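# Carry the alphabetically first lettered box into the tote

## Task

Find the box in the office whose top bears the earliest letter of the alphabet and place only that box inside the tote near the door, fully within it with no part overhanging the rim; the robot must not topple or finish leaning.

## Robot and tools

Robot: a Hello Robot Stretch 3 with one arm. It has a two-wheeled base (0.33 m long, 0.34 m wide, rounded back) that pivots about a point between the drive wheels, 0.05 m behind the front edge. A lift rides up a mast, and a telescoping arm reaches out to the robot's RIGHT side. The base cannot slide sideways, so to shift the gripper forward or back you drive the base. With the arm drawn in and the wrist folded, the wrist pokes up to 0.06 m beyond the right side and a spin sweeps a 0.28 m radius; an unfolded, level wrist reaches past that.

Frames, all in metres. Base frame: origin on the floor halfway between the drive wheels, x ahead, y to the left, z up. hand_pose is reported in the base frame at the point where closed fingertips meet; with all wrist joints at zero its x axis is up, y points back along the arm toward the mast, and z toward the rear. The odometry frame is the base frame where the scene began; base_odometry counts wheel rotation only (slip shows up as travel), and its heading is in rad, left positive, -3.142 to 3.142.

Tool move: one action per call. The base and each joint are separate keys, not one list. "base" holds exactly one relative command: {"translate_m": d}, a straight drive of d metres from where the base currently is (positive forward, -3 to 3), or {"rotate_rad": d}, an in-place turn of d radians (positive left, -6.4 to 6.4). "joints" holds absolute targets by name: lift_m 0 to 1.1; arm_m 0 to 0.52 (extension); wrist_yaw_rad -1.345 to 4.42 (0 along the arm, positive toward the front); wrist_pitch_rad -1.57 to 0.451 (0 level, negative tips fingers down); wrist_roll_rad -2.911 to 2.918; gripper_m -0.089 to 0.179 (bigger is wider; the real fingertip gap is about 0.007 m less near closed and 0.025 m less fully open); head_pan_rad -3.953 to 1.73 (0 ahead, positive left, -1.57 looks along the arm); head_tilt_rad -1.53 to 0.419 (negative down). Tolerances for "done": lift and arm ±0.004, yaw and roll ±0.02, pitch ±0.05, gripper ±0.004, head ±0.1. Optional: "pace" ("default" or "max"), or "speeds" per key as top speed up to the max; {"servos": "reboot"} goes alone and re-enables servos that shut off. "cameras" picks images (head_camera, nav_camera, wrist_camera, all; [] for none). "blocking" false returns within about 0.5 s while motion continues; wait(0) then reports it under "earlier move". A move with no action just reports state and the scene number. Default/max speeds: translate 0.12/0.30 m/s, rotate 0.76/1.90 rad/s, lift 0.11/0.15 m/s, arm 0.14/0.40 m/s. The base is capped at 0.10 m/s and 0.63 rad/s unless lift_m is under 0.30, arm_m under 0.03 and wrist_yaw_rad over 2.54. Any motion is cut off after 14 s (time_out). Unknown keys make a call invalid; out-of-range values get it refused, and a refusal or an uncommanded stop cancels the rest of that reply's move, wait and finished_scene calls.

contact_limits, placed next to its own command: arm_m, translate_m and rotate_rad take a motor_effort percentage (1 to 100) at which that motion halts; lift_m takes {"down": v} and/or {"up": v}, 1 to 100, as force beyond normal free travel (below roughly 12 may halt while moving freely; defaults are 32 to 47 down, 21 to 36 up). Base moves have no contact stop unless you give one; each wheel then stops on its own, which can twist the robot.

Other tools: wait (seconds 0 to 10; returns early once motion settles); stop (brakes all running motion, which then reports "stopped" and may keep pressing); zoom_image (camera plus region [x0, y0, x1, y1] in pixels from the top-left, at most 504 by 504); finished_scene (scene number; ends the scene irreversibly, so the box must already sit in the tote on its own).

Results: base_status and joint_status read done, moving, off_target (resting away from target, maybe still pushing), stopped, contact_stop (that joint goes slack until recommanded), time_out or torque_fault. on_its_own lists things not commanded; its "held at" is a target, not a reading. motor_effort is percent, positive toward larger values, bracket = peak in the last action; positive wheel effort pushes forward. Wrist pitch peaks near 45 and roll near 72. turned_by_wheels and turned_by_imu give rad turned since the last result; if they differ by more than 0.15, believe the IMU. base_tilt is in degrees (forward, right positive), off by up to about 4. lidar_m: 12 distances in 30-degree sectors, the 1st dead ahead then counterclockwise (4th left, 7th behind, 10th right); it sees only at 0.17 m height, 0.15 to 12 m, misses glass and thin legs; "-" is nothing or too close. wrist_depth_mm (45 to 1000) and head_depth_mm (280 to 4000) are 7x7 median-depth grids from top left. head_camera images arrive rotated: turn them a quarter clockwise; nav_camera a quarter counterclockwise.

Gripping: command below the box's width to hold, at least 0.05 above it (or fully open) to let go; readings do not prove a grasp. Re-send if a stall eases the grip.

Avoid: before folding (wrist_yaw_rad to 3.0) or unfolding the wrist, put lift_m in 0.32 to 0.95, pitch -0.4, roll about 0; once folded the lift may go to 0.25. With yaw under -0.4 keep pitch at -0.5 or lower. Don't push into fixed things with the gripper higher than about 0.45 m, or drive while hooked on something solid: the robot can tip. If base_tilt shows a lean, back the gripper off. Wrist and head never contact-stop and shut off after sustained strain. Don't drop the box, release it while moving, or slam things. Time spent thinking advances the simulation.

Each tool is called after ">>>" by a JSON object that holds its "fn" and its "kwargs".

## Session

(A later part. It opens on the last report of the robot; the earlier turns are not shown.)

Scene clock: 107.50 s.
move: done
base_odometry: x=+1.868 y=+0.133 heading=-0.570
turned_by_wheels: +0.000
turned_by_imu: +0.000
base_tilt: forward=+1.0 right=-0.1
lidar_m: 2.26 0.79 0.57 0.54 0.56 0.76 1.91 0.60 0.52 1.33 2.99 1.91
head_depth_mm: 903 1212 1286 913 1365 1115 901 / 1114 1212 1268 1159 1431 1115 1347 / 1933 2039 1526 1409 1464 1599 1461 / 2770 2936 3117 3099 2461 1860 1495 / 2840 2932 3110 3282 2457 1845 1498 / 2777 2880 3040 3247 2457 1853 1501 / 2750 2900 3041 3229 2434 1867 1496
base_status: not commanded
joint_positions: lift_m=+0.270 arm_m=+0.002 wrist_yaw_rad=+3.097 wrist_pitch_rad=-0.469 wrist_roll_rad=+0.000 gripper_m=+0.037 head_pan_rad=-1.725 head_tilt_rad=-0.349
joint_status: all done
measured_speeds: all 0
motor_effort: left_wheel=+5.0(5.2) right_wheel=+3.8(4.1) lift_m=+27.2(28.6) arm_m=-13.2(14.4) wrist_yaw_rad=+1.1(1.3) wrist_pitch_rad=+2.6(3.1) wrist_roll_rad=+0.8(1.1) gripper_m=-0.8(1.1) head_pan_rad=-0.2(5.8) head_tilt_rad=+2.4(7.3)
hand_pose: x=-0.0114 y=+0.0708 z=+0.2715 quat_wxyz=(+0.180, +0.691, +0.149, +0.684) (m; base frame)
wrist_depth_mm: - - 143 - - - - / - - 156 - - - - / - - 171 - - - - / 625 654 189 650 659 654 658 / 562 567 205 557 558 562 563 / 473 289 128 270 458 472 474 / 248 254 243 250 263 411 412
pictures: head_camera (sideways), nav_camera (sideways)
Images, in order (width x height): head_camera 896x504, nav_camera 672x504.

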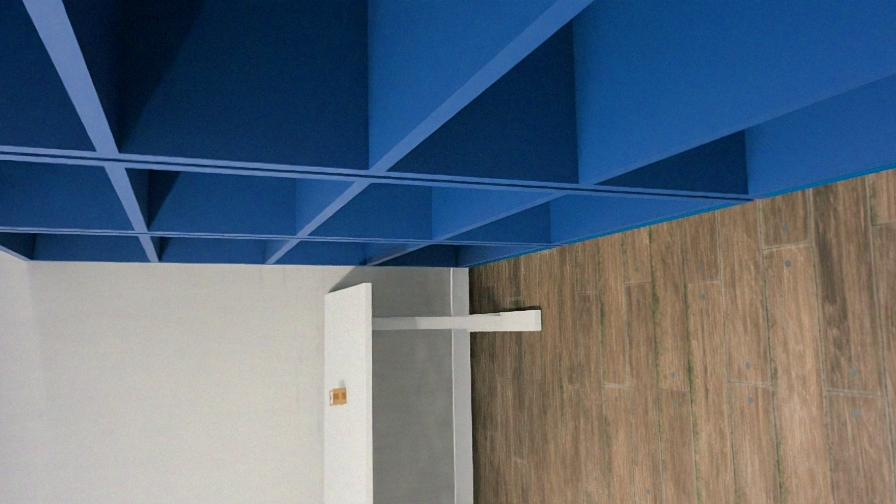

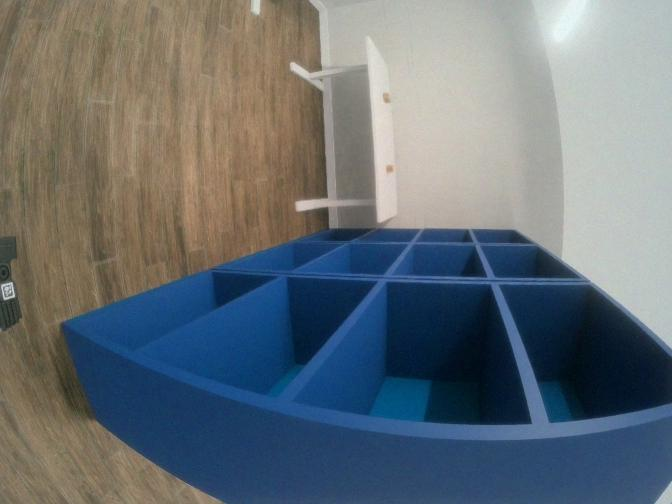

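>>> {"fn": "move", "kwargs": {"base": {"translate_m": 0.75}, "joints": {"head_pan_rad": -0.35, "head_tilt_rad": -0.5}, "pace": "max", "cameras": ["head_camera"]}}

>>> {"fn": "move", "kwargs": {"joints": {"head_pan_rad": -1.4, "head_tilt_rad": -0.4}, "pace": "max", "cameras": ["head_camera"]}}

>>> {"fn": "move", "kwargs": {"joints": {"head_pan_rad": -2.2, "head_tilt_rad": -0.4}, "pace": "max", "cameras": ["head_camera"]}}

Scene clock: 117.50 s.
move: done
base_odometry: x=+2.500 y=-0.272 heading=-0.570
turned_by_wheels: +0.000
turned_by_imu: +0.000
base_tilt: forward=+1.0 right=-0.2
lidar_m: 1.52 0.82 0.58 0.56 0.58 0.78 2.04 1.13 1.65 2.78 2.10 1.21
head_depth_mm: 1478 1582 1071 1996 1993 1614 1351 / 1426 1542 1073 1845 1923 1611 1345 / 1384 1496 1351 1812 1853 1600 1337 / 1353 1469 1597 1776 1911 1605 1331 / 1321 1428 1556 1709 1853 1595 1340 / 1282 1380 1507 1657 1809 1586 1334 / 1244 1342 1455 1598 1756 1585 1330
base_status: done
joint_positions: lift_m=+0.270 arm_m=+0.002 wrist_yaw_rad=+3.097 wrist_pitch_rad=-0.469 wrist_roll_rad=+0.000 gripper_m=+0.037 head_pan_rad=-0.347 head_tilt_rad=-0.500
joint_status: all done
measured_speeds: all 0
motor_effort: left_wheel=+11.5(19.9) right_wheel=-3.3(11.7) lift_m=+21.3(22.3) arm_m=-7.7(11.0) wrist_yaw_rad=+0.7(1.4) wrist_pitch_rad=+2.9(3.2) wrist_roll_rad=+0.9(1.2) gripper_m=+0.0(1.3) head_pan_rad=-3.3(5.5) head_tilt_rad=-2.2(4.0)
hand_pose: x=-0.0114 y=+0.0708 z=+0.2715 quat_wxyz=(+0.180, +0.691, +0.149, +0.684) (m; base frame)
wrist_depth_mm: - - 143 - - - - / - - 156 - - - - / - - 171 - - - - / 656 654 190 656 662 642 692 / 557 555 205 564 556 558 562 / 479 288 128 271 461 473 472 / 250 255 243 249 261 415 412
pictures: head_camera (sideways)
Images, in order (width x height): head_camera 896x504.

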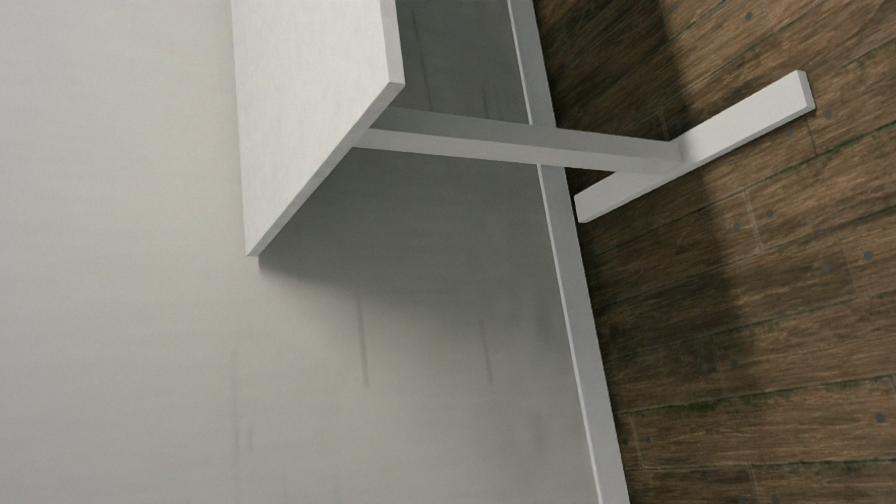

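Scene clock: 118.43 s.
move: done
base_odometry: x=+2.500 y=-0.272 heading=-0.570
turned_by_wheels: +0.000
turned_by_imu: +0.000
base_tilt: forward=+1.0 right=-0.1
lidar_m: 1.52 0.81 0.59 0.56 0.58 0.77 2.03 1.13 1.66 2.78 2.10 1.22
head_depth_mm: 2742 2805 2991 3206 2291 1771 1433 / 2712 2867 3034 3249 2310 1772 1450 / 2779 2939 3127 3225 2294 1756 1422 / 2806 3047 3197 3051 2260 1751 1422 / 2893 3074 3285 3227 2263 1739 1430 / 2912 3192 3340 3189 2241 1743 1432 / 2886 3040 2027 2864 2239 1743 1426
base_status: not commanded
joint_positions: lift_m=+0.270 arm_m=+0.002 wrist_yaw_rad=+3.097 wrist_pitch_rad=-0.469 wrist_roll_rad=+0.000 gripper_m=+0.037 head_pan_rad=-1.425 head_tilt_rad=-0.404
joint_status: all done
measured_speeds: all 0
motor_effort: left_wheel=+11.7(11.9) right_wheel=-3.3(3.7) lift_m=+21.5(21.8) arm_m=-6.5(7.8) wrist_yaw_rad=+0.8(1.4) wrist_pitch_rad=+2.6(3.1) wrist_roll_rad=+0.8(1.0) gripper_m=-0.8(1.1) head_pan_rad=-0.2(4.3) head_tilt_rad=+3.9(5.4)
hand_pose: x=-0.0114 y=+0.0708 z=+0.2715 quat_wxyz=(+0.180, +0.691, +0.149, +0.684) (m; base frame)
wrist_depth_mm: - - 143 - - - - / - - 156 - - - - / - - 172 - - - - / 656 659 189 651 660 663 685 / 563 553 205 557 556 559 561 / 468 289 128 271 464 475 481 / 248 255 242 248 262 411 408
pictures: head_camera (sideways)
Images, in order (width x height): head_camera 896x504.

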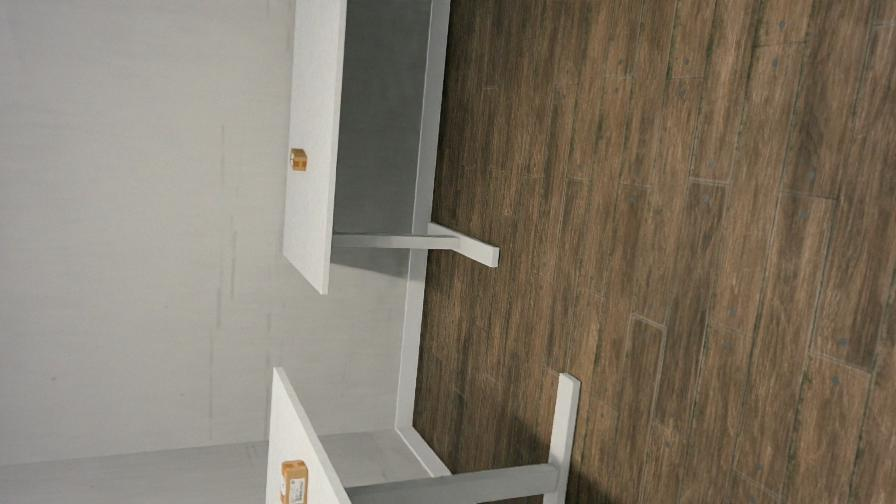

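Scene clock: 119.30 s.
move: done
base_odometry: x=+2.500 y=-0.272 heading=-0.570
turned_by_wheels: +0.000
turned_by_imu: +0.000
base_tilt: forward=+0.9 right=+0.0
lidar_m: 1.52 0.82 0.58 0.56 0.58 0.78 2.03 1.13 1.66 2.79 2.10 1.21
head_depth_mm: 1572 1696 1553 1796 1551 1669 1456 / 1504 1655 1753 1884 1986 1685 1435 / 1447 1538 1667 1767 1981 1760 1438 / 2173 2355 2505 2164 2088 1763 1438 / 2163 2331 2526 2670 2268 1761 1437 / 2155 2306 2959 2857 2260 1751 1445 / 2825 3034 3109 3025 2263 1738 1432
base_status: not commanded
joint_positions: lift_m=+0.270 arm_m=+0.002 wrist_yaw_rad=+3.097 wrist_pitch_rad=-0.469 wrist_roll_rad=+0.000 gripper_m=+0.037 head_pan_rad=-2.232 head_tilt_rad=-0.402
joint_status: all done
measured_speeds: all 0
motor_effort: left_wheel=+11.8(11.9) right_wheel=-3.3(3.7) lift_m=+21.6(21.9) arm_m=-6.1(6.8) wrist_yaw_rad=+1.0(1.2) wrist_pitch_rad=+2.9(3.0) wrist_roll_rad=+0.9(1.0) gripper_m=+0.0(1.3) head_pan_rad=+0.1(4.9) head_tilt_rad=+3.1(4.6)
hand_pose: x=-0.0114 y=+0.0708 z=+0.2715 quat_wxyz=(+0.180, +0.691, +0.149, +0.684) (m; base frame)
wrist_depth_mm: - - 143 - - - - / - - 155 - - - - / - - 171 - - - - / 653 652 190 661 660 652 686 / 553 544 205 567 554 560 564 / 476 287 127 271 466 480 473 / 246 254 242 248 262 410 409
pictures: head_camera (sideways)
Images, in order (width x height): head_camera 896x504.

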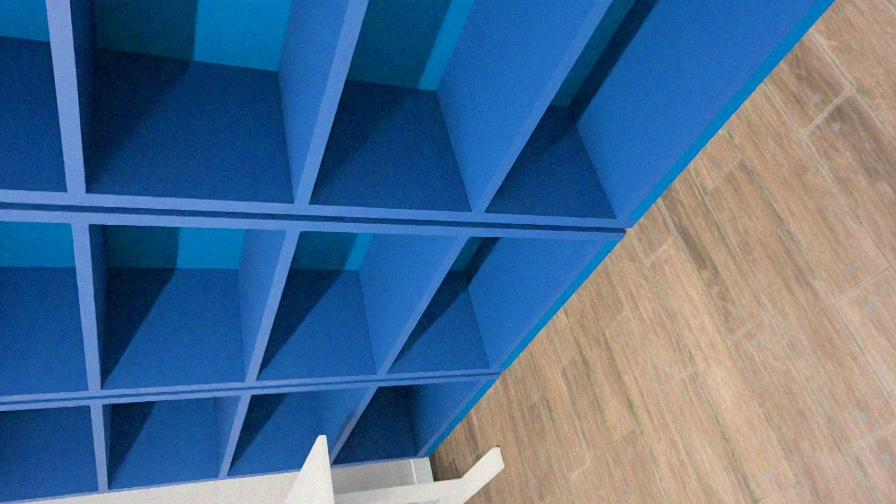

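>>> {"fn": "move", "kwargs": {"base": {"rotate_rad": -1.57}, "pace": "max", "cameras": []}}

>>> {"fn": "move", "kwargs": {"base": {"translate_m": 1.1}, "joints": {"head_pan_rad": 0.0, "head_tilt_rad": -0.5}, "pace": "max", "cameras": ["head_camera"]}}

>>> {"fn": "move", "kwargs": {"joints": {"head_pan_rad": 1.4, "head_tilt_rad": -0.5}, "pace": "max", "cameras": ["head_camera"]}}

Scene clock: 135.83 s.
move: done
base_odometry: x=+2.500 y=-0.272 heading=-2.139
turned_by_wheels: -1.570
turned_by_imu: -1.562
base_tilt: forward=+1.1 right=-0.1
lidar_m: 2.78 2.10 1.21 1.52 0.80 0.58 0.56 0.58 0.79 2.08 1.12 1.65
head_depth_mm: 617 644 673 704 741 781 826 / 686 719 758 798 842 897 954 / 773 812 863 914 974 1053 1128 / 884 934 997 1079 1164 1262 1340 / 1027 1102 1197 1306 1434 1594 1450 / 1242 1348 1490 1659 1859 1766 1428 / 1552 1722 1936 2225 2222 1761 1436
base_status: done
joint_positions: lift_m=+0.270 arm_m=+0.002 wrist_yaw_rad=+3.097 wrist_pitch_rad=-0.469 wrist_roll_rad=+0.000 gripper_m=+0.037 head_pan_rad=-2.200 head_tilt_rad=-0.399
joint_status: not commanded
measured_speeds: all 0
motor_effort: left_wheel=+9.1(18.2) right_wheel=-9.0(15.1) lift_m=+22.6(22.8) arm_m=-18.1(18.1) wrist_yaw_rad=+0.6(1.4) wrist_pitch_rad=+2.8(3.1) wrist_roll_rad=+0.8(1.2) gripper_m=+0.3(1.2) head_pan_rad=+2.7(4.1) head_tilt_rad=+3.0(4.3)
hand_pose: x=-0.0114 y=+0.0708 z=+0.2715 quat_wxyz=(+0.180, +0.691, +0.149, +0.684) (m; base frame)
wrist_depth_mm: - - 147 - - - - / - - 158 - - - - / - 828 173 865 879 880 887 / 655 700 190 690 689 681 680 / 564 556 205 561 556 562 560 / 472 288 127 271 464 480 466 / 249 255 242 251 261 413 410
pictures: none
No camera images: "cameras" was empty.

Scene clock: 140.87 s.
move: done
base_odometry: x=+1.908 y=-1.199 heading=-2.139
turned_by_wheels: +0.000
turned_by_imu: +0.000
base_tilt: forward=+0.9 right=+0.0
lidar_m: 1.77 1.72 1.29 1.53 1.58 1.71 1.65 1.71 1.23 1.06 1.08 1.53
head_depth_mm: 1777 1911 1778 2308 2000 1615 1340 / 1798 1940 1767 2327 1990 1599 1342 / 1815 1929 1763 2331 2008 1617 1342 / 1808 1939 1729 2332 1984 1593 1332 / 1828 1962 1742 2328 1988 1591 1330 / 1840 1987 1757 2295 1988 1600 1335 / 1855 1990 2088 2361 1988 1572 1333
base_status: done
joint_positions: lift_m=+0.270 arm_m=+0.002 wrist_yaw_rad=+3.097 wrist_pitch_rad=-0.469 wrist_roll_rad=+0.000 gripper_m=+0.037 head_pan_rad=+0.001 head_tilt_rad=-0.500
joint_status: all done
measured_speeds: all 0
motor_effort: left_wheel=+7.6(17.2) right_wheel=+0.2(13.6) lift_m=+23.4(23.9) arm_m=-19.3(20.7) wrist_yaw_rad=+0.7(1.4) wrist_pitch_rad=+2.7(3.1) wrist_roll_rad=+0.7(1.2) gripper_m=-0.6(1.4) head_pan_rad=-3.3(5.2) head_tilt_rad=-2.1(4.8)
hand_pose: x=-0.0114 y=+0.0708 z=+0.2715 quat_wxyz=(+0.180, +0.691, +0.149, +0.684) (m; base frame)
wrist_depth_mm: - - 146 - - - - / - - 158 - - - - / 888 829 172 876 878 893 843 / 688 675 190 693 681 686 685 / 562 564 204 571 567 561 571 / 475 288 127 270 461 473 473 / 249 255 243 248 262 413 411
pictures: head_camera (sideways)
Images, in order (width x height): head_camera 896x504.

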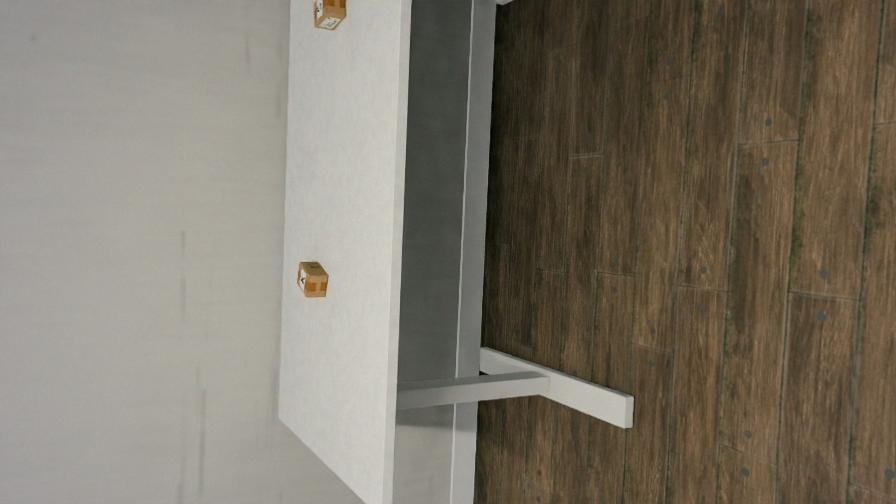

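Scene clock: 141.87 s.
move: done
base_odometry: x=+1.908 y=-1.199 heading=-2.139
turned_by_wheels: +0.000
turned_by_imu: +0.000
base_tilt: forward=+0.9 right=-0.1
lidar_m: 1.77 1.72 1.28 1.52 1.58 1.72 1.65 1.71 1.23 1.06 1.08 1.53
head_depth_mm: 1333 1450 1076 1762 1905 1614 1344 / 1323 1434 1067 1764 1898 1607 1348 / 1316 1418 1071 1738 1860 1590 1344 / 1297 1403 1071 1696 1862 1592 1342 / 1291 1412 1066 1670 1865 1595 1335 / 1283 1393 1055 1678 1823 1598 1320 / 1274 1381 1058 1655 1821 1615 1331
base_status: not commanded
joint_positions: lift_m=+0.270 arm_m=+0.002 wrist_yaw_rad=+3.097 wrist_pitch_rad=-0.469 wrist_roll_rad=+0.000 gripper_m=+0.037 head_pan_rad=+1.428 head_tilt_rad=-0.500
joint_status: all done
measured_speeds: all 0
motor_effort: left_wheel=+7.6(7.8) right_wheel=+0.1(0.8) lift_m=+23.8(24.0) arm_m=-18.7(19.3) wrist_yaw_rad=+0.8(1.3) wrist_pitch_rad=+2.5(3.1) wrist_roll_rad=+0.8(1.0) gripper_m=+0.1(1.5) head_pan_rad=+0.2(6.1) head_tilt_rad=-3.8(5.0)
hand_pose: x=-0.0114 y=+0.0708 z=+0.2715 quat_wxyz=(+0.180, +0.691, +0.149, +0.684) (m; base frame)
wrist_depth_mm: - - 146 - - - - / - - 158 - - - - / 876 829 173 896 902 879 886 / 695 689 189 685 693 680 687 / 551 556 204 562 561 558 562 / 472 288 127 272 456 472 471 / 249 255 242 249 262 407 411
pictures: head_camera (sideways)
Images, in order (width x height): head_camera 896x504.

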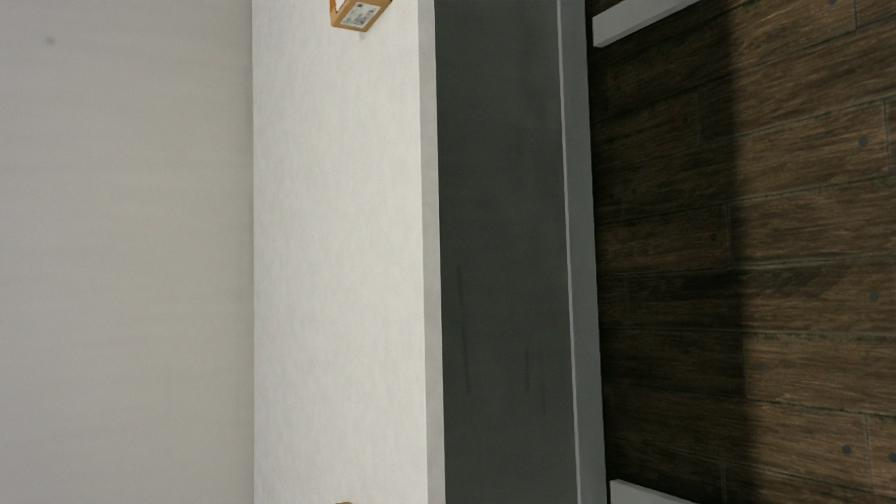

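>>> {"fn": "move", "kwargs": {"joints": {"head_pan_rad": 1.15, "head_tilt_rad": -0.55}, "pace": "max", "cameras": ["head_camera"]}}

>>> {"fn": "zoom_image", "kwargs": {"camera": "head_camera", "region": [270, 40, 430, 200]}}

>>> {"fn": "move", "kwargs": {"joints": {"head_pan_rad": 1.7, "head_tilt_rad": -0.55}, "pace": "max", "cameras": ["head_camera"]}}

>>> {"fn": "zoom_image", "kwargs": {"camera": "head_camera", "region": [270, 280, 430, 440]}}

>>> {"fn": "move", "kwargs": {"joints": {"head_pan_rad": -0.2, "head_tilt_rad": -0.5}, "pace": "max", "cameras": ["head_camera"]}}

Scene clock: 147.40 s.
move: done
base_odometry: x=+1.908 y=-1.199 heading=-2.139
turned_by_wheels: +0.000
turned_by_imu: +0.001
base_tilt: forward=+0.9 right=-0.1
lidar_m: 1.77 1.72 1.28 1.52 1.58 1.72 1.65 1.71 1.23 1.06 1.08 1.54
head_depth_mm: 1568 1700 1061 2202 1892 1538 1302 / 1505 1587 989 1514 1762 1541 1295 / 1452 1520 880 1983 1842 1531 1299 / 1395 1459 921 1908 1877 1532 1300 / 1352 1437 918 1798 1874 1527 1302 / 1301 1379 918 1739 1861 1534 1301 / 1270 1343 912 1638 1792 1517 1298
base_status: not commanded
joint_positions: lift_m=+0.270 arm_m=+0.002 wrist_yaw_rad=+3.097 wrist_pitch_rad=-0.469 wrist_roll_rad=+0.000 gripper_m=+0.037 head_pan_rad=+1.144 head_tilt_rad=-0.550
joint_status: all done
measured_speeds: all 0
motor_effort: left_wheel=+7.6(7.7) right_wheel=+0.2(0.5) lift_m=+24.2(24.4) arm_m=-18.0(18.4) wrist_yaw_rad=+0.8(1.3) wrist_pitch_rad=+3.0(3.0) wrist_roll_rad=+0.9(0.9) gripper_m=-0.5(1.0) head_pan_rad=-3.1(5.1) head_tilt_rad=-2.5(6.5)
hand_pose: x=-0.0114 y=+0.0708 z=+0.2715 quat_wxyz=(+0.180, +0.691, +0.149, +0.684) (m; base frame)
wrist_depth_mm: - - 146 - - - - / - - 158 - - - - / 866 845 172 913 879 889 888 / 698 695 189 687 692 682 693 / 558 562 205 565 559 564 563 / 477 288 128 271 461 470 478 / 250 255 241 251 262 409 413
pictures: head_camera (sideways)
Images, in order (width x height): head_camera 896x504.

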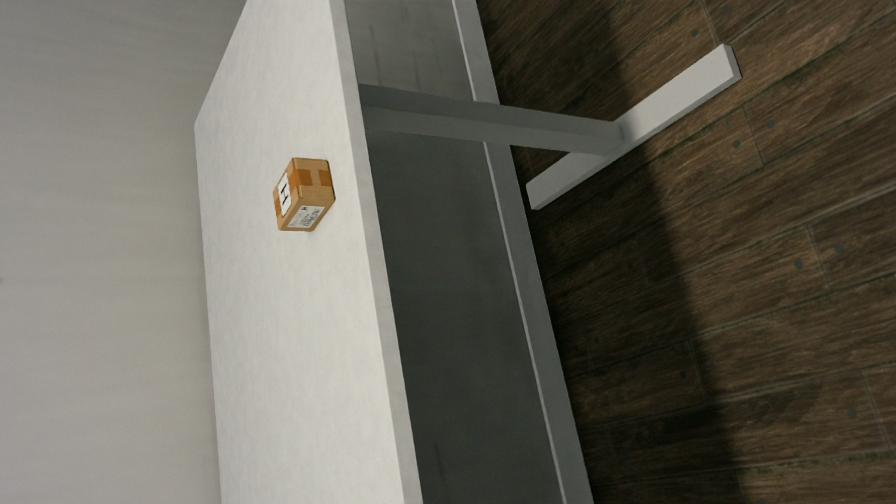

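Scaled by 3.150 from the camera's 896x504 image, which has a finer 1280x720 frame.

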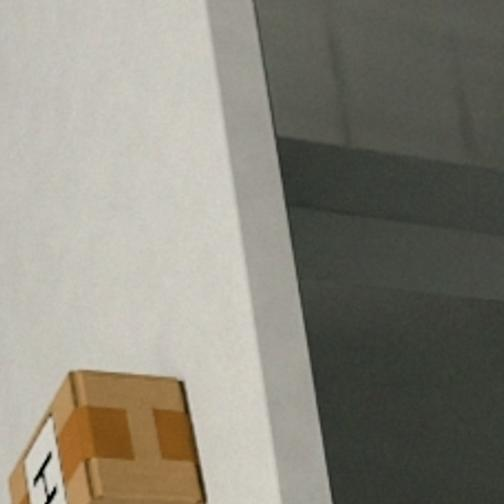

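Scene clock: 148.20 s.
move: done
base_odometry: x=+1.908 y=-1.199 heading=-2.139
turned_by_wheels: +0.000
turned_by_imu: +0.000
base_tilt: forward=+0.9 right=-0.2
lidar_m: 1.77 1.71 1.28 1.53 1.58 1.72 1.65 1.71 1.23 1.06 1.07 1.53
head_depth_mm: 1257 1345 936 1665 1793 1541 1297 / 1278 1356 930 1706 1820 1544 1296 / 1310 1378 927 1736 1868 1538 1297 / 1321 1398 927 1775 1868 1538 1300 / 1343 1424 900 1808 1873 1535 1300 / 1372 1450 923 1377 1506 1532 - / 1402 1499 - - - - -
base_status: not commanded
joint_positions: lift_m=+0.270 arm_m=+0.002 wrist_yaw_rad=+3.097 wrist_pitch_rad=-0.469 wrist_roll_rad=+0.000 gripper_m=+0.037 head_pan_rad=+1.703 head_tilt_rad=-0.550
joint_status: all done
measured_speeds: all 0
motor_effort: left_wheel=+7.6(7.7) right_wheel=+0.4(1.1) lift_m=+24.1(24.7) arm_m=-17.7(18.3) wrist_yaw_rad=+0.7(1.1) wrist_pitch_rad=+2.9(3.2) wrist_roll_rad=+0.8(0.9) gripper_m=-0.7(1.2) head_pan_rad=+3.2(4.3) head_tilt_rad=-1.9(5.1)
hand_pose: x=-0.0114 y=+0.0708 z=+0.2715 quat_wxyz=(+0.180, +0.691, +0.149, +0.684) (m; base frame)
wrist_depth_mm: - - 146 - - - - / - - 158 - - - - / 880 851 172 863 883 889 887 / 684 691 190 682 690 686 689 / 564 561 204 559 552 561 568 / 474 291 128 270 462 474 479 / 251 256 244 249 262 413 411
pictures: head_camera (sideways)
Images, in order (width x height): head_camera 896x504.

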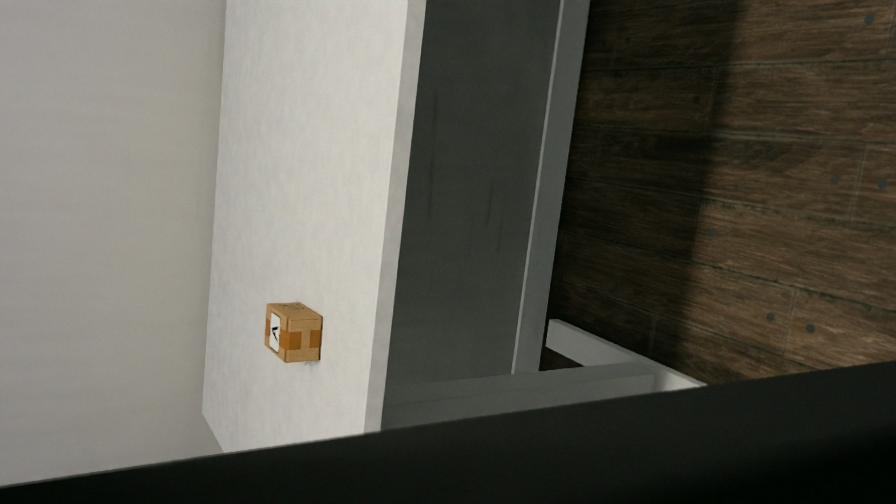

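Scaled by 3.150 from the camera's 896x504 image, which has a finer 1280x720 frame.

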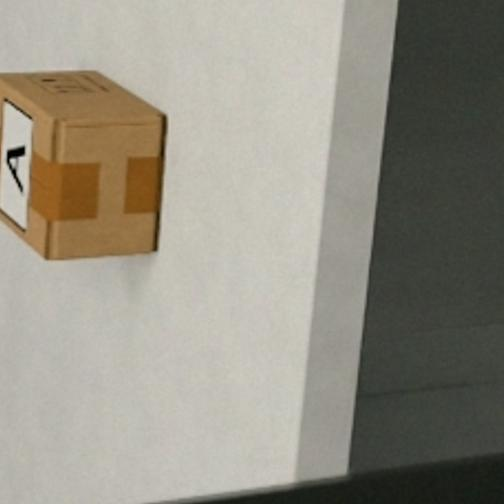

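Scene clock: 149.30 s.
move: done
base_odometry: x=+1.908 y=-1.199 heading=-2.139
turned_by_wheels: +0.000
turned_by_imu: +0.000
base_tilt: forward=+0.9 right=-0.3
lidar_m: 1.76 1.71 1.28 1.53 1.58 1.71 1.65 1.71 1.23 1.06 1.08 1.53
head_depth_mm: 1917 2096 1765 2409 2005 1606 1339 / 1894 2040 1750 2356 1995 1595 1335 / 1841 2034 1702 2390 1968 1606 1326 / 1833 1971 1752 2377 1981 1589 1329 / 1805 1952 1725 2311 1958 1593 1341 / 1768 1912 1740 2263 1992 1572 1332 / 1741 1898 1686 2273 1962 1566 1330
base_status: not commanded
joint_positions: lift_m=+0.270 arm_m=+0.002 wrist_yaw_rad=+3.097 wrist_pitch_rad=-0.469 wrist_roll_rad=+0.000 gripper_m=+0.037 head_pan_rad=-0.237 head_tilt_rad=-0.504
joint_status: all done
measured_speeds: all 0
motor_effort: left_wheel=+7.7(7.7) right_wheel=+0.8(0.8) lift_m=+24.9(24.9) arm_m=-17.2(17.8) wrist_yaw_rad=+1.0(1.1) wrist_pitch_rad=+2.6(3.1) wrist_roll_rad=+0.8(1.0) gripper_m=-0.7(0.9) head_pan_rad=+1.3(5.5) head_tilt_rad=+3.6(5.8)
hand_pose: x=-0.0114 y=+0.0708 z=+0.2715 quat_wxyz=(+0.180, +0.691, +0.149, +0.684) (m; base frame)
wrist_depth_mm: - - 146 - - - - / - - 159 - - - - / 890 840 172 850 888 895 871 / 684 679 190 682 678 693 694 / 564 558 205 558 564 562 560 / 478 291 127 272 457 469 471 / 249 257 242 251 259 409 407
pictures: head_camera (sideways)
Images, in order (width x height): head_camera 896x504.

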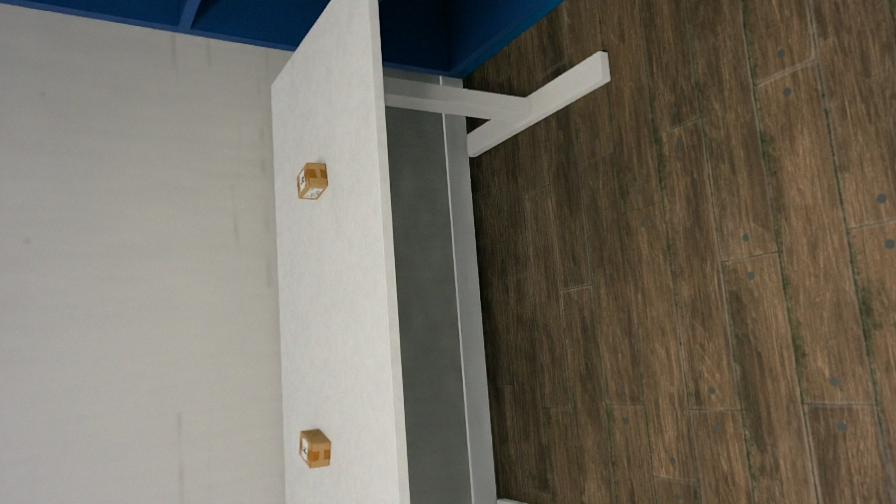

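>>> {"fn": "zoom_image", "kwargs": {"camera": "head_camera", "region": [285, 155, 335, 205]}}

>>> {"fn": "zoom_image", "kwargs": {"camera": "head_camera", "region": [290, 425, 340, 475]}}

Scaled by 10.080 from the camera's 896x504 image, which has a finer 1280x720 frame.

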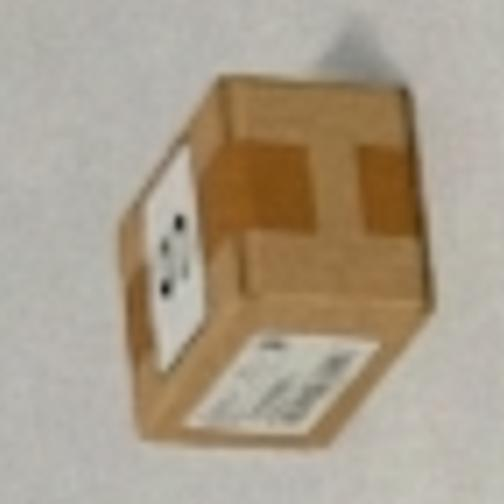

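Scaled by 10.080 from the camera's 896x504 image, which has a finer 1280x720 frame.

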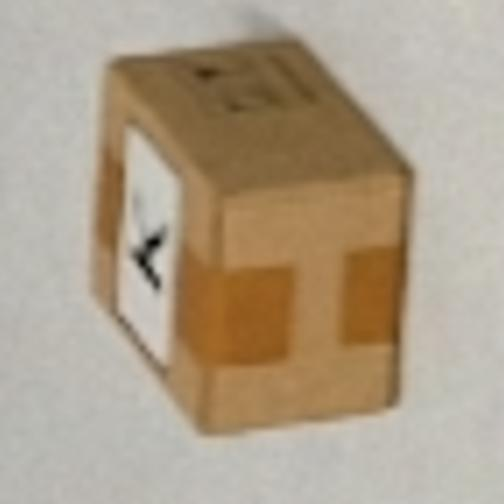

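>>> {"fn": "move", "kwargs": {"base": {"rotate_rad": 3.139}, "joints": {"lift_m": 0.93, "head_pan_rad": -1.57, "head_tilt_rad": -0.5}, "pace": "max", "cameras": ["head_camera"]}}

>>> {"fn": "move", "kwargs": {"joints": {"wrist_yaw_rad": 0.0, "wrist_pitch_rad": -0.4, "gripper_m": 0.179}, "pace": "max", "cameras": ["head_camera", "wrist_camera"]}}

Scene clock: 197.60 s.
move: done
base_odometry: x=+1.908 y=-1.199 heading=+0.999
turned_by_wheels: +3.139
turned_by_imu: +3.129
base_tilt: forward=+1.0 right=-0.2
lidar_m: 1.65 1.69 1.23 1.06 1.07 1.53 2.11 1.72 1.29 1.53 1.17 1.73
head_depth_mm: 1289 1394 1085 844 1866 1652 - / 1294 1406 1079 1689 1850 1598 - / 1284 1399 1071 1687 1858 1610 - / 1295 1411 1064 1693 1882 1597 - / 1304 1412 1070 1709 1857 1603 - / 1300 1416 1056 1708 1860 1597 1357 / 1312 1426 1053 1257 1748 1508 1336
base_status: done
joint_positions: lift_m=+0.930 arm_m=+0.002 wrist_yaw_rad=+3.097 wrist_pitch_rad=-0.469 wrist_roll_rad=+0.000 gripper_m=+0.037 head_pan_rad=-1.570 head_tilt_rad=-0.499
joint_status: all done
measured_speeds: all 0
motor_effort: left_wheel=-8.4(15.8) right_wheel=+10.0(15.5) lift_m=+29.3(33.0) arm_m=-20.2(20.8) wrist_yaw_rad=+0.8(1.4) wrist_pitch_rad=+2.6(3.3) wrist_roll_rad=+0.8(1.1) gripper_m=+0.1(1.4) head_pan_rad=+2.2(4.4) head_tilt_rad=+0.7(3.9)
hand_pose: x=-0.0114 y=+0.0707 z=+0.9314 quat_wxyz=(+0.180, +0.691, +0.149, +0.684) (m; base frame)
wrist_depth_mm: - - 146 - - - - / - - 158 - - - - / - - 172 - - - - / - - 189 - - - - / - - 204 - - - - / - - 127 - - - - / - - 278 - - - -
pictures: head_camera (sideways)
Images, in order (width x height): head_camera 896x504.

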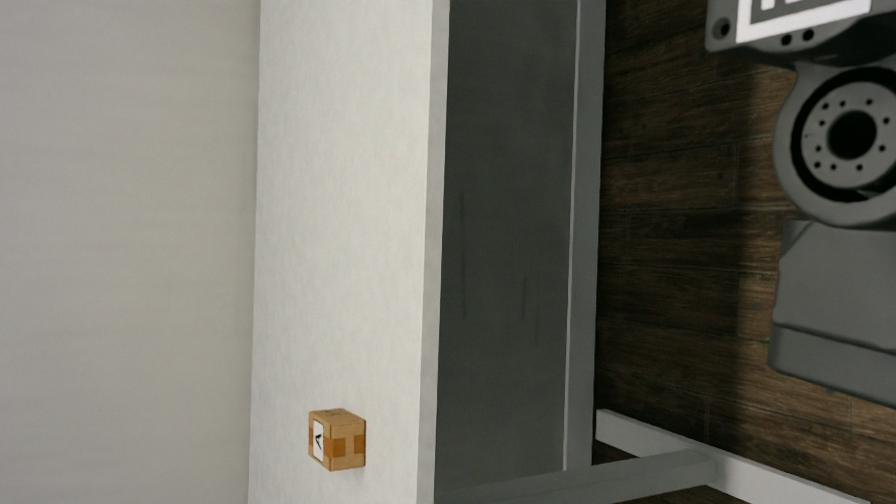

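Scene clock: 199.57 s.
move: done
base_odometry: x=+1.908 y=-1.199 heading=+0.999
turned_by_wheels: +0.000
turned_by_imu: +0.000
base_tilt: forward=+1.0 right=-0.2
lidar_m: 1.65 1.69 1.23 1.06 1.07 1.53 2.11 1.72 1.29 1.53 1.17 1.73
head_depth_mm: 1289 1393 1083 842 1832 1601 - / 1299 1402 1083 1698 1844 1656 - / 1292 1402 1078 1695 1862 - - / 1302 1410 1072 1692 1855 1597 1250 / 1293 1412 1060 1705 1848 1468 1302 / 1312 1418 1057 1719 1852 1596 1338 / 1316 1420 1053 1252 1743 1506 1327
base_status: not commanded
joint_positions: lift_m=+0.930 arm_m=+0.002 wrist_yaw_rad=+0.003 wrist_pitch_rad=-0.420 wrist_roll_rad=+0.000 gripper_m=+0.179 head_pan_rad=-1.570 head_tilt_rad=-0.499
joint_status: all done
measured_speeds: all 0
motor_effort: left_wheel=-8.3(8.6) right_wheel=+10.3(10.5) lift_m=+28.3(29.4) arm_m=-19.1(20.1) wrist_yaw_rad=-2.2(8.7) wrist_pitch_rad=+3.4(6.7) wrist_roll_rad=+0.9(1.0) gripper_m=+1.2(89.1) head_pan_rad=+3.1(4.0) head_tilt_rad=+0.0(2.1)
hand_pose: x=-0.0207 y=-0.3709 z=+0.9422 quat_wxyz=(+0.692, +0.149, -0.691, -0.147) (m; base frame)
wrist_depth_mm: - - - - - - - / - - - - - - - / - - - - - - - / - - - - - - - / - - - - - - - / 126 - - - - 137 122 / - - - - - - 109
pictures: head_camera (sideways), wrist_camera
Images, in order (width x height): head_camera 896x504, wrist_camera 644x364.

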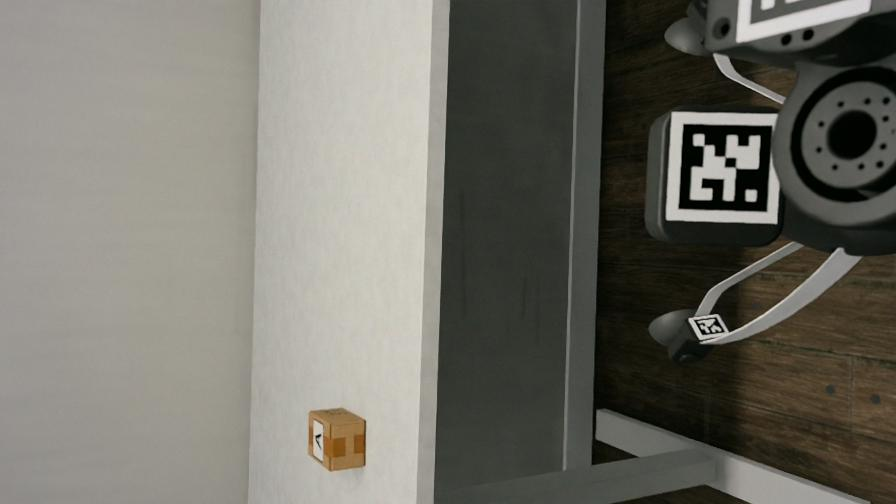

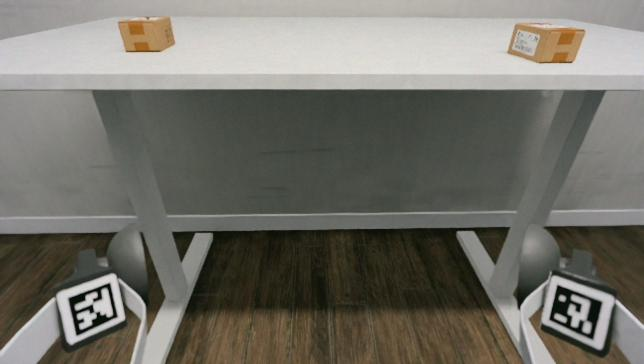

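>>> {"fn": "move", "kwargs": {"base": {"translate_m": 0.28}, "joints": {"lift_m": 1.08}, "pace": "max", "cameras": ["head_camera", "wrist_camera"]}}

Scene clock: 211.23 s.
move: done
base_odometry: x=+2.059 y=-0.963 heading=+1.000
turned_by_wheels: +0.000
turned_by_imu: +0.001
base_tilt: forward=+0.8 right=-0.1
lidar_m: 1.37 1.41 1.12 1.26 1.55 1.75 2.01 1.98 1.46 1.08 1.55 1.44
head_depth_mm: 1274 - - - - - - / 1278 - - - - - - / 1290 1359 - - - - - / 1292 1392 1065 1694 1873 1594 1340 / 1296 1403 1065 783 1798 1501 1330 / 1295 1402 1056 827 1862 1583 1322 / 1293 1424 1474 1695 1857 1587 1329
base_status: done
joint_positions: lift_m=+1.080 arm_m=+0.002 wrist_yaw_rad=+0.003 wrist_pitch_rad=-0.418 wrist_roll_rad=+0.000 gripper_m=+0.179 head_pan_rad=-1.570 head_tilt_rad=-0.499
joint_status: all done
measured_speeds: all 0
motor_effort: left_wheel=+7.6(11.6) right_wheel=+1.4(17.1) lift_m=+23.6(32.7) arm_m=-17.4(18.6) wrist_yaw_rad=-2.3(2.5) wrist_pitch_rad=+3.4(3.7) wrist_roll_rad=+0.8(1.1) gripper_m=+0.1(1.2) head_pan_rad=+1.6(4.3) head_tilt_rad=-0.9(1.7)
hand_pose: x=-0.0209 y=-0.3711 z=+1.0926 quat_wxyz=(+0.692, +0.148, -0.691, -0.146) (m; base frame)
wrist_depth_mm: - - - - - - - / - - - - - - - / - - - - - - - / - - - - - - - / - - - - - - - / 125 - - - - 135 122 / - - - - - - 109
pictures: head_camera (sideways), wrist_camera
Images, in order (width x height): head_camera 896x504, wrist_camera 644x364.

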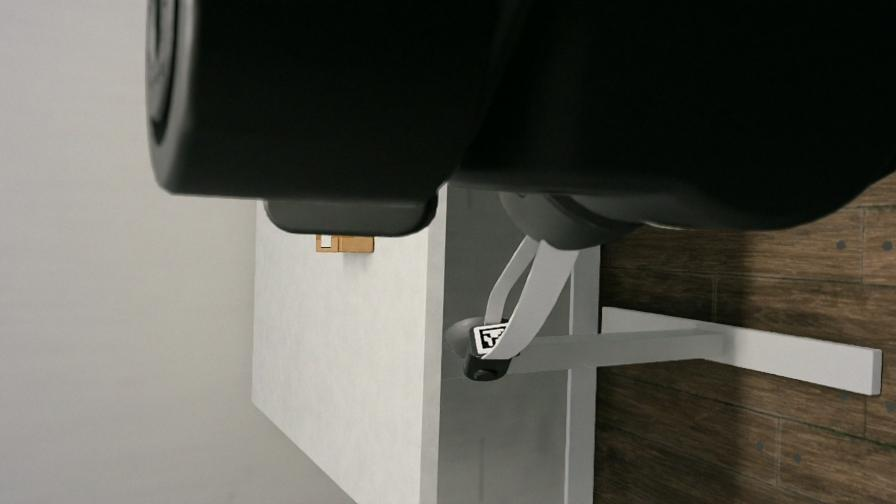

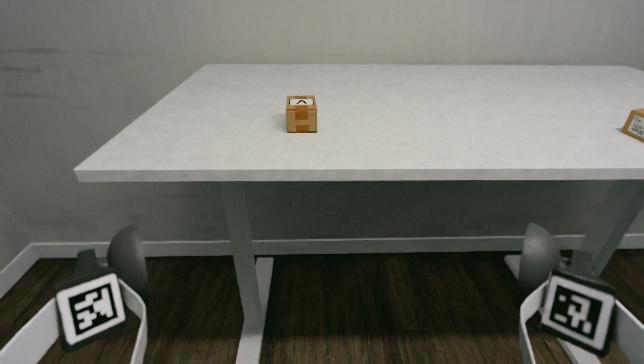

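>>> {"fn": "move", "kwargs": {"base": {"translate_m": 0.04}, "joints": {"arm_m": 0.28, "gripper_m": 0.14}, "pace": "default", "cameras": ["wrist_camera"]}}

Scene clock: 221.10 s.
move: done
base_odometry: x=+2.081 y=-0.930 heading=+1.000
turned_by_wheels: +0.000
turned_by_imu: +0.001
base_tilt: forward=+0.9 right=-0.1
lidar_m: 1.33 1.37 1.11 1.13 1.55 1.79 2.02 2.02 1.48 1.07 1.56 1.40
head_depth_mm: 331 314 950 840 1806 1616 1352 / 321 322 577 839 1824 1609 1347 / 1257 343 379 839 1853 1612 1328 / 1285 1389 935 1681 1838 1603 1344 / 1286 1399 1060 1184 1805 1500 1304 / 1286 1411 1055 1703 1843 1603 1328 / 1292 1416 1506 1703 1878 1580 1336
base_status: done
joint_positions: lift_m=+1.080 arm_m=+0.280 wrist_yaw_rad=+0.003 wrist_pitch_rad=-0.418 wrist_roll_rad=+0.000 gripper_m=+0.140 head_pan_rad=-1.570 head_tilt_rad=-0.499
joint_status: all done
measured_speeds: all 0
motor_effort: left_wheel=+6.2(11.5) right_wheel=+5.4(8.5) lift_m=+23.7(24.0) arm_m=+20.4(23.8) wrist_yaw_rad=-1.8(2.4) wrist_pitch_rad=+2.9(3.5) wrist_roll_rad=+1.1(1.1) gripper_m=-0.9(88.5) head_pan_rad=+3.1(4.1) head_tilt_rad=-2.2(2.9)
hand_pose: x=-0.0209 y=-0.6493 z=+1.0926 quat_wxyz=(+0.692, +0.148, -0.691, -0.146) (m; base frame)
wrist_depth_mm: - - - - - - - / - - - - - - - / - - - - - - - / - - - 404 - - - / 393 379 391 392 379 367 397 / 336 124 329 330 326 120 332 / - - - - - 311 311
pictures: wrist_camera
Images, in order (width x height): wrist_camera 644x364.

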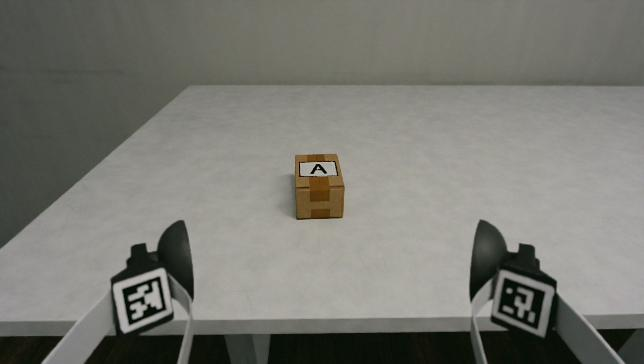

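>>> {"fn": "move", "kwargs": {"base": {"translate_m": 0.008}, "joints": {"lift_m": 1.02}, "contact_limits": {"lift_m": {"down": 15}}, "cameras": ["wrist_camera"]}}

Scene clock: 235.03 s.
move: done
base_odometry: x=+2.085 y=-0.923 heading=+1.000
turned_by_wheels: +0.000
turned_by_imu: +0.001
base_tilt: forward=+0.8 right=-0.2
lidar_m: 1.33 1.36 1.10 1.10 1.55 1.79 2.03 2.03 1.49 1.07 1.55 1.39
head_depth_mm: 1276 368 342 799 1827 1604 1353 / 1289 346 346 794 1838 1606 1338 / 1273 1364 371 448 1842 1594 1344 / 1290 1403 1067 1689 1852 1602 1334 / 1285 1405 1064 1180 1784 1513 1306 / 1294 1406 1054 1697 1855 1587 1331 / 1294 1409 1522 1700 1853 1587 1334
base_status: done
joint_positions: lift_m=+1.020 arm_m=+0.280 wrist_yaw_rad=+0.003 wrist_pitch_rad=-0.418 wrist_roll_rad=+0.000 gripper_m=+0.140 head_pan_rad=-1.570 head_tilt_rad=-0.500
joint_status: all done
measured_speeds: all 0
motor_effort: left_wheel=+4.6(9.9) right_wheel=+4.2(8.8) lift_m=+21.7(25.4) arm_m=+11.5(14.4) wrist_yaw_rad=-1.6(2.4) wrist_pitch_rad=+3.2(3.6) wrist_roll_rad=+1.0(1.0) gripper_m=+0.1(1.1) head_pan_rad=+3.2(4.3) head_tilt_rad=-2.1(3.7)
contact_limits: lift_m down 15 (down: maximum 72; up: maximum 65)
hand_pose: x=-0.0209 y=-0.6493 z=+1.0326 quat_wxyz=(+0.692, +0.148, -0.691, -0.146) (m; base frame)
wrist_depth_mm: - - - - - - - / - - - - - - - / - - - 371 - - - / 380 381 382 374 385 383 386 / 304 305 307 303 307 307 310 / 271 124 273 279 277 120 281 / - - - - - 126 -
pictures: wrist_camera
Images, in order (width x height): wrist_camera 644x364.

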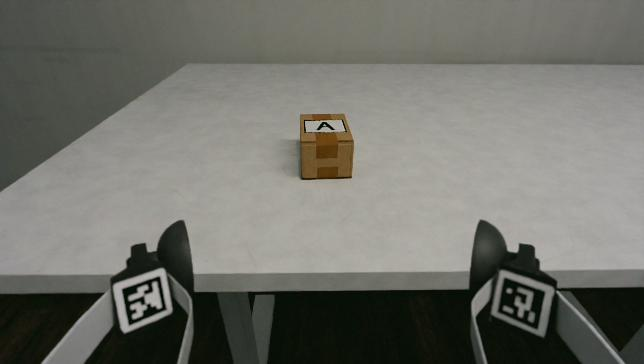

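>>> {"fn": "move", "kwargs": {"joints": {"lift_m": 0.94, "arm_m": 0.40}, "contact_limits": {"lift_m": {"down": 15}, "arm_m": 45}, "cameras": ["wrist_camera"]}}

Scene clock: 271.50 s.
move: done
base_odometry: x=+2.085 y=-0.923 heading=+1.000
turned_by_wheels: +0.000
turned_by_imu: +0.001
base_tilt: forward=+1.0 right=-0.2
lidar_m: 1.32 1.36 1.11 1.11 1.55 1.79 2.04 2.03 1.48 1.07 1.56 1.39
head_depth_mm: 1271 1378 440 338 1830 1599 1347 / 1275 1385 488 762 1841 1608 1351 / 1291 1391 512 589 1842 1605 1337 / 1284 1391 1070 1697 1835 1610 1339 / 1293 1402 1063 1186 1781 1515 1307 / 1290 1410 1053 1711 1857 1594 1336 / 1296 1409 1535 1719 1866 1606 1339
base_status: not commanded
joint_positions: lift_m=+0.940 arm_m=+0.400 wrist_yaw_rad=+0.003 wrist_pitch_rad=-0.384 wrist_roll_rad=+0.008 gripper_m=+0.140 head_pan_rad=-1.570 head_tilt_rad=-0.501
joint_status: all done
measured_speeds: all 0
motor_effort: left_wheel=+4.3(4.7) right_wheel=+4.7(5.1) lift_m=+20.2(25.6) arm_m=+22.7(27.1) wrist_yaw_rad=-2.1(2.4) wrist_pitch_rad=-3.2(4.3) wrist_roll_rad=-1.8(3.1) gripper_m=-2.1(2.1) head_pan_rad=+2.9(3.4) head_tilt_rad=-2.3(3.3)
contact_limits: arm_m 45 (drawing in: default 38, maximum 55; extending or still: default 47, maximum 70); lift_m down 15 (down: maximum 72; up: maximum 65)
hand_pose: x=-0.0209 y=-0.7736 z=+0.9605 quat_wxyz=(+0.692, +0.135, -0.696, -0.135) (m; base frame)
wrist_depth_mm: - - - - - - - / - - - - - - - / 356 359 357 232 352 357 354 / 261 260 260 242 257 256 257 / 203 204 203 203 203 202 203 / 167 122 167 167 166 123 167 / - 127 143 142 142 134 133
pictures: wrist_camera
Images, in order (width x height): wrist_camera 644x364.

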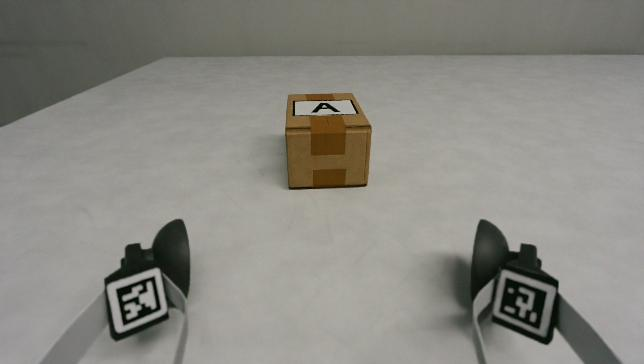

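>>> {"fn": "move", "kwargs": {"joints": {"lift_m": 0.955, "arm_m": 0.515}, "contact_limits": {"arm_m": 45}, "cameras": ["wrist_camera"]}}

Scene clock: 283.70 s.
move: done
base_odometry: x=+2.085 y=-0.923 heading=+1.000
turned_by_wheels: +0.000
turned_by_imu: +0.001
base_tilt: forward=+0.9 right=+0.0
lidar_m: 1.32 1.36 1.11 1.11 1.55 1.80 2.03 2.03 1.48 1.07 1.56 1.39
head_depth_mm: 1282 1379 418 374 1835 1597 1344 / 1281 1347 578 836 1827 1586 1337 / 1287 1380 609 1682 1836 1617 1335 / 1291 1397 1067 1691 1840 1598 1333 / 1286 1401 1062 1186 1802 1492 1309 / 1301 1406 1049 1699 1865 1577 1333 / 1288 1408 1521 1699 1851 1579 1342
base_status: not commanded
joint_positions: lift_m=+0.955 arm_m=+0.515 wrist_yaw_rad=+0.003 wrist_pitch_rad=-0.415 wrist_roll_rad=+0.005 gripper_m=+0.140 head_pan_rad=-1.570 head_tilt_rad=-0.501
joint_status: all done
measured_speeds: all 0
motor_effort: left_wheel=+4.2(4.5) right_wheel=+4.7(5.0) lift_m=+30.0(32.3) arm_m=+21.0(23.6) wrist_yaw_rad=-2.0(2.6) wrist_pitch_rad=+2.5(3.3) wrist_roll_rad=-1.0(2.1) gripper_m=+0.2(2.0) head_pan_rad=+1.9(3.6) head_tilt_rad=-0.9(1.7)
contact_limits: arm_m 45 (drawing in: default 38, maximum 55; extending or still: default 47, maximum 70)
hand_pose: x=-0.0208 y=-0.8848 z=+0.9684 quat_wxyz=(+0.691, +0.146, -0.693, -0.145) (m; base frame)
wrist_depth_mm: - - - - - - - / - - - - - - - / 353 350 353 356 355 351 354 / 264 265 250 169 264 263 265 / 211 210 210 135 201 209 210 / 180 124 169 142 169 120 176 / - 141 149 150 150 141 145
pictures: wrist_camera
Images, in order (width x height): wrist_camera 644x364.

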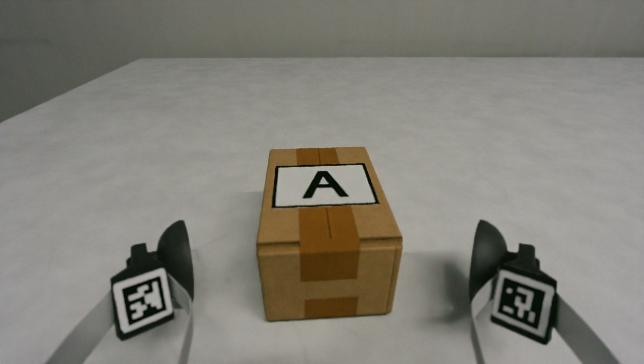

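>>> {"fn": "move", "kwargs": {"joints": {"gripper_m": 0.03}, "cameras": ["wrist_camera"]}}

Scene clock: 294.23 s.
move: done
base_odometry: x=+2.085 y=-0.923 heading=+1.000
turned_by_wheels: +0.000
turned_by_imu: +0.001
base_tilt: forward=+0.9 right=+0.0
lidar_m: 1.33 1.36 1.11 1.11 1.55 1.79 2.03 2.03 1.49 1.07 1.55 1.39
head_depth_mm: 1273 1397 418 373 1807 1604 1341 / 1277 1352 579 836 1828 1606 1343 / 1293 1382 609 1669 1846 1605 1340 / 1289 1391 1067 1688 1846 1601 1338 / 1287 1397 1055 1186 1806 1515 1299 / 1304 1407 1059 1704 1835 1594 1327 / 1305 1403 1520 1697 1844 1588 1340
base_status: not commanded
joint_positions: lift_m=+0.955 arm_m=+0.515 wrist_yaw_rad=+0.003 wrist_pitch_rad=-0.415 wrist_roll_rad=+0.004 gripper_m=+0.031 head_pan_rad=-1.570 head_tilt_rad=-0.501
joint_status: all done
measured_speeds: all 0
motor_effort: left_wheel=+4.1(4.5) right_wheel=+4.7(5.1) lift_m=+28.7(29.3) arm_m=+19.4(20.3) wrist_yaw_rad=-2.3(2.5) wrist_pitch_rad=+2.3(2.9) wrist_roll_rad=-0.6(0.9) gripper_m=-12.7(89.6) head_pan_rad=+2.2(2.9) head_tilt_rad=+0.7(2.1)
contact_limits: arm_m 45 (drawing in: default 38, maximum 55; extending or still: default 47, maximum 70)
hand_pose: x=-0.0208 y=-0.8847 z=+0.9683 quat_wxyz=(+0.691, +0.147, -0.693, -0.145) (m; base frame)
wrist_depth_mm: - - - - - - - / - - - - - - - / 351 349 349 352 354 352 355 / 261 263 263 169 263 264 263 / 210 209 209 135 156 210 209 / 174 175 129 142 125 174 169 / 149 150 149 150 145 149 149
pictures: wrist_camera
Images, in order (width x height): wrist_camera 644x364.

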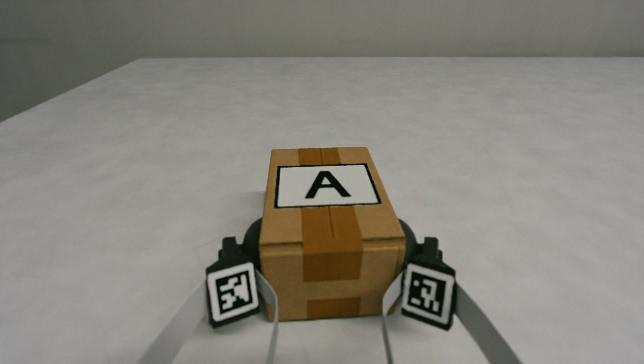

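>>> {"fn": "move", "kwargs": {"joints": {"lift_m": 1.03}, "speeds": {"lift_m": 0.06}, "cameras": ["wrist_camera"]}}

Scene clock: 299.33 s.
move: done
base_odometry: x=+2.085 y=-0.923 heading=+1.000
turned_by_wheels: +0.000
turned_by_imu: +0.001
base_tilt: forward=+1.0 right=+0.0
lidar_m: 1.33 1.36 1.11 1.11 1.55 1.80 2.03 2.03 1.48 1.07 1.56 1.39
head_depth_mm: 1274 404 1003 836 1841 1598 1348 / 1263 541 1002 835 1848 1614 1344 / 1269 571 829 1670 1848 1592 1340 / 1280 1409 1057 1701 1855 1598 1336 / 1283 1399 1053 1188 1795 1498 1299 / 1280 1399 1049 1698 1863 1595 1336 / 1298 1417 1518 1707 1842 1595 1330
base_status: not commanded
joint_positions: lift_m=+1.030 arm_m=+0.515 wrist_yaw_rad=+0.003 wrist_pitch_rad=-0.425 wrist_roll_rad=+0.004 gripper_m=+0.031 head_pan_rad=-1.570 head_tilt_rad=-0.501
joint_status: all done
measured_speeds: all 0
motor_effort: left_wheel=+4.3(4.6) right_wheel=+4.1(5.1) lift_m=+30.8(33.3) arm_m=+17.1(18.5) wrist_yaw_rad=-2.1(2.4) wrist_pitch_rad=+4.3(4.7) wrist_roll_rad=-0.7(0.9) gripper_m=-11.5(13.3) head_pan_rad=+2.6(2.8) head_tilt_rad=+3.2(4.0)
contact_limits: arm_m 45 (drawing in: default 38, maximum 55; extending or still: default 47, maximum 70)
hand_pose: x=-0.0208 y=-0.8835 z=+1.0412 quat_wxyz=(+0.690, +0.150, -0.692, -0.149) (m; base frame)
wrist_depth_mm: - - - - - - - / - - - - - - - / - - - - - - - / 372 393 373 171 373 389 379 / 315 318 317 135 156 318 314 / 263 264 129 142 126 264 263 / 227 226 219 220 219 220 227
pictures: wrist_camera
Images, in order (width x height): wrist_camera 644x364.

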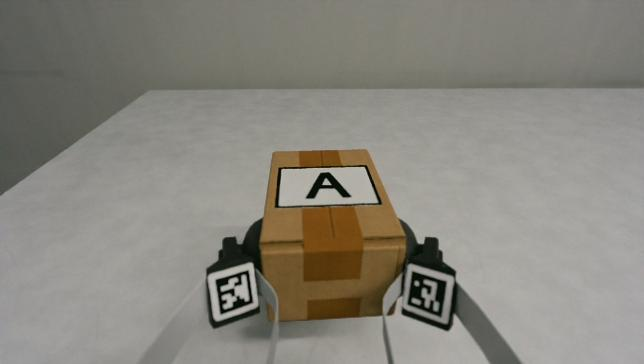

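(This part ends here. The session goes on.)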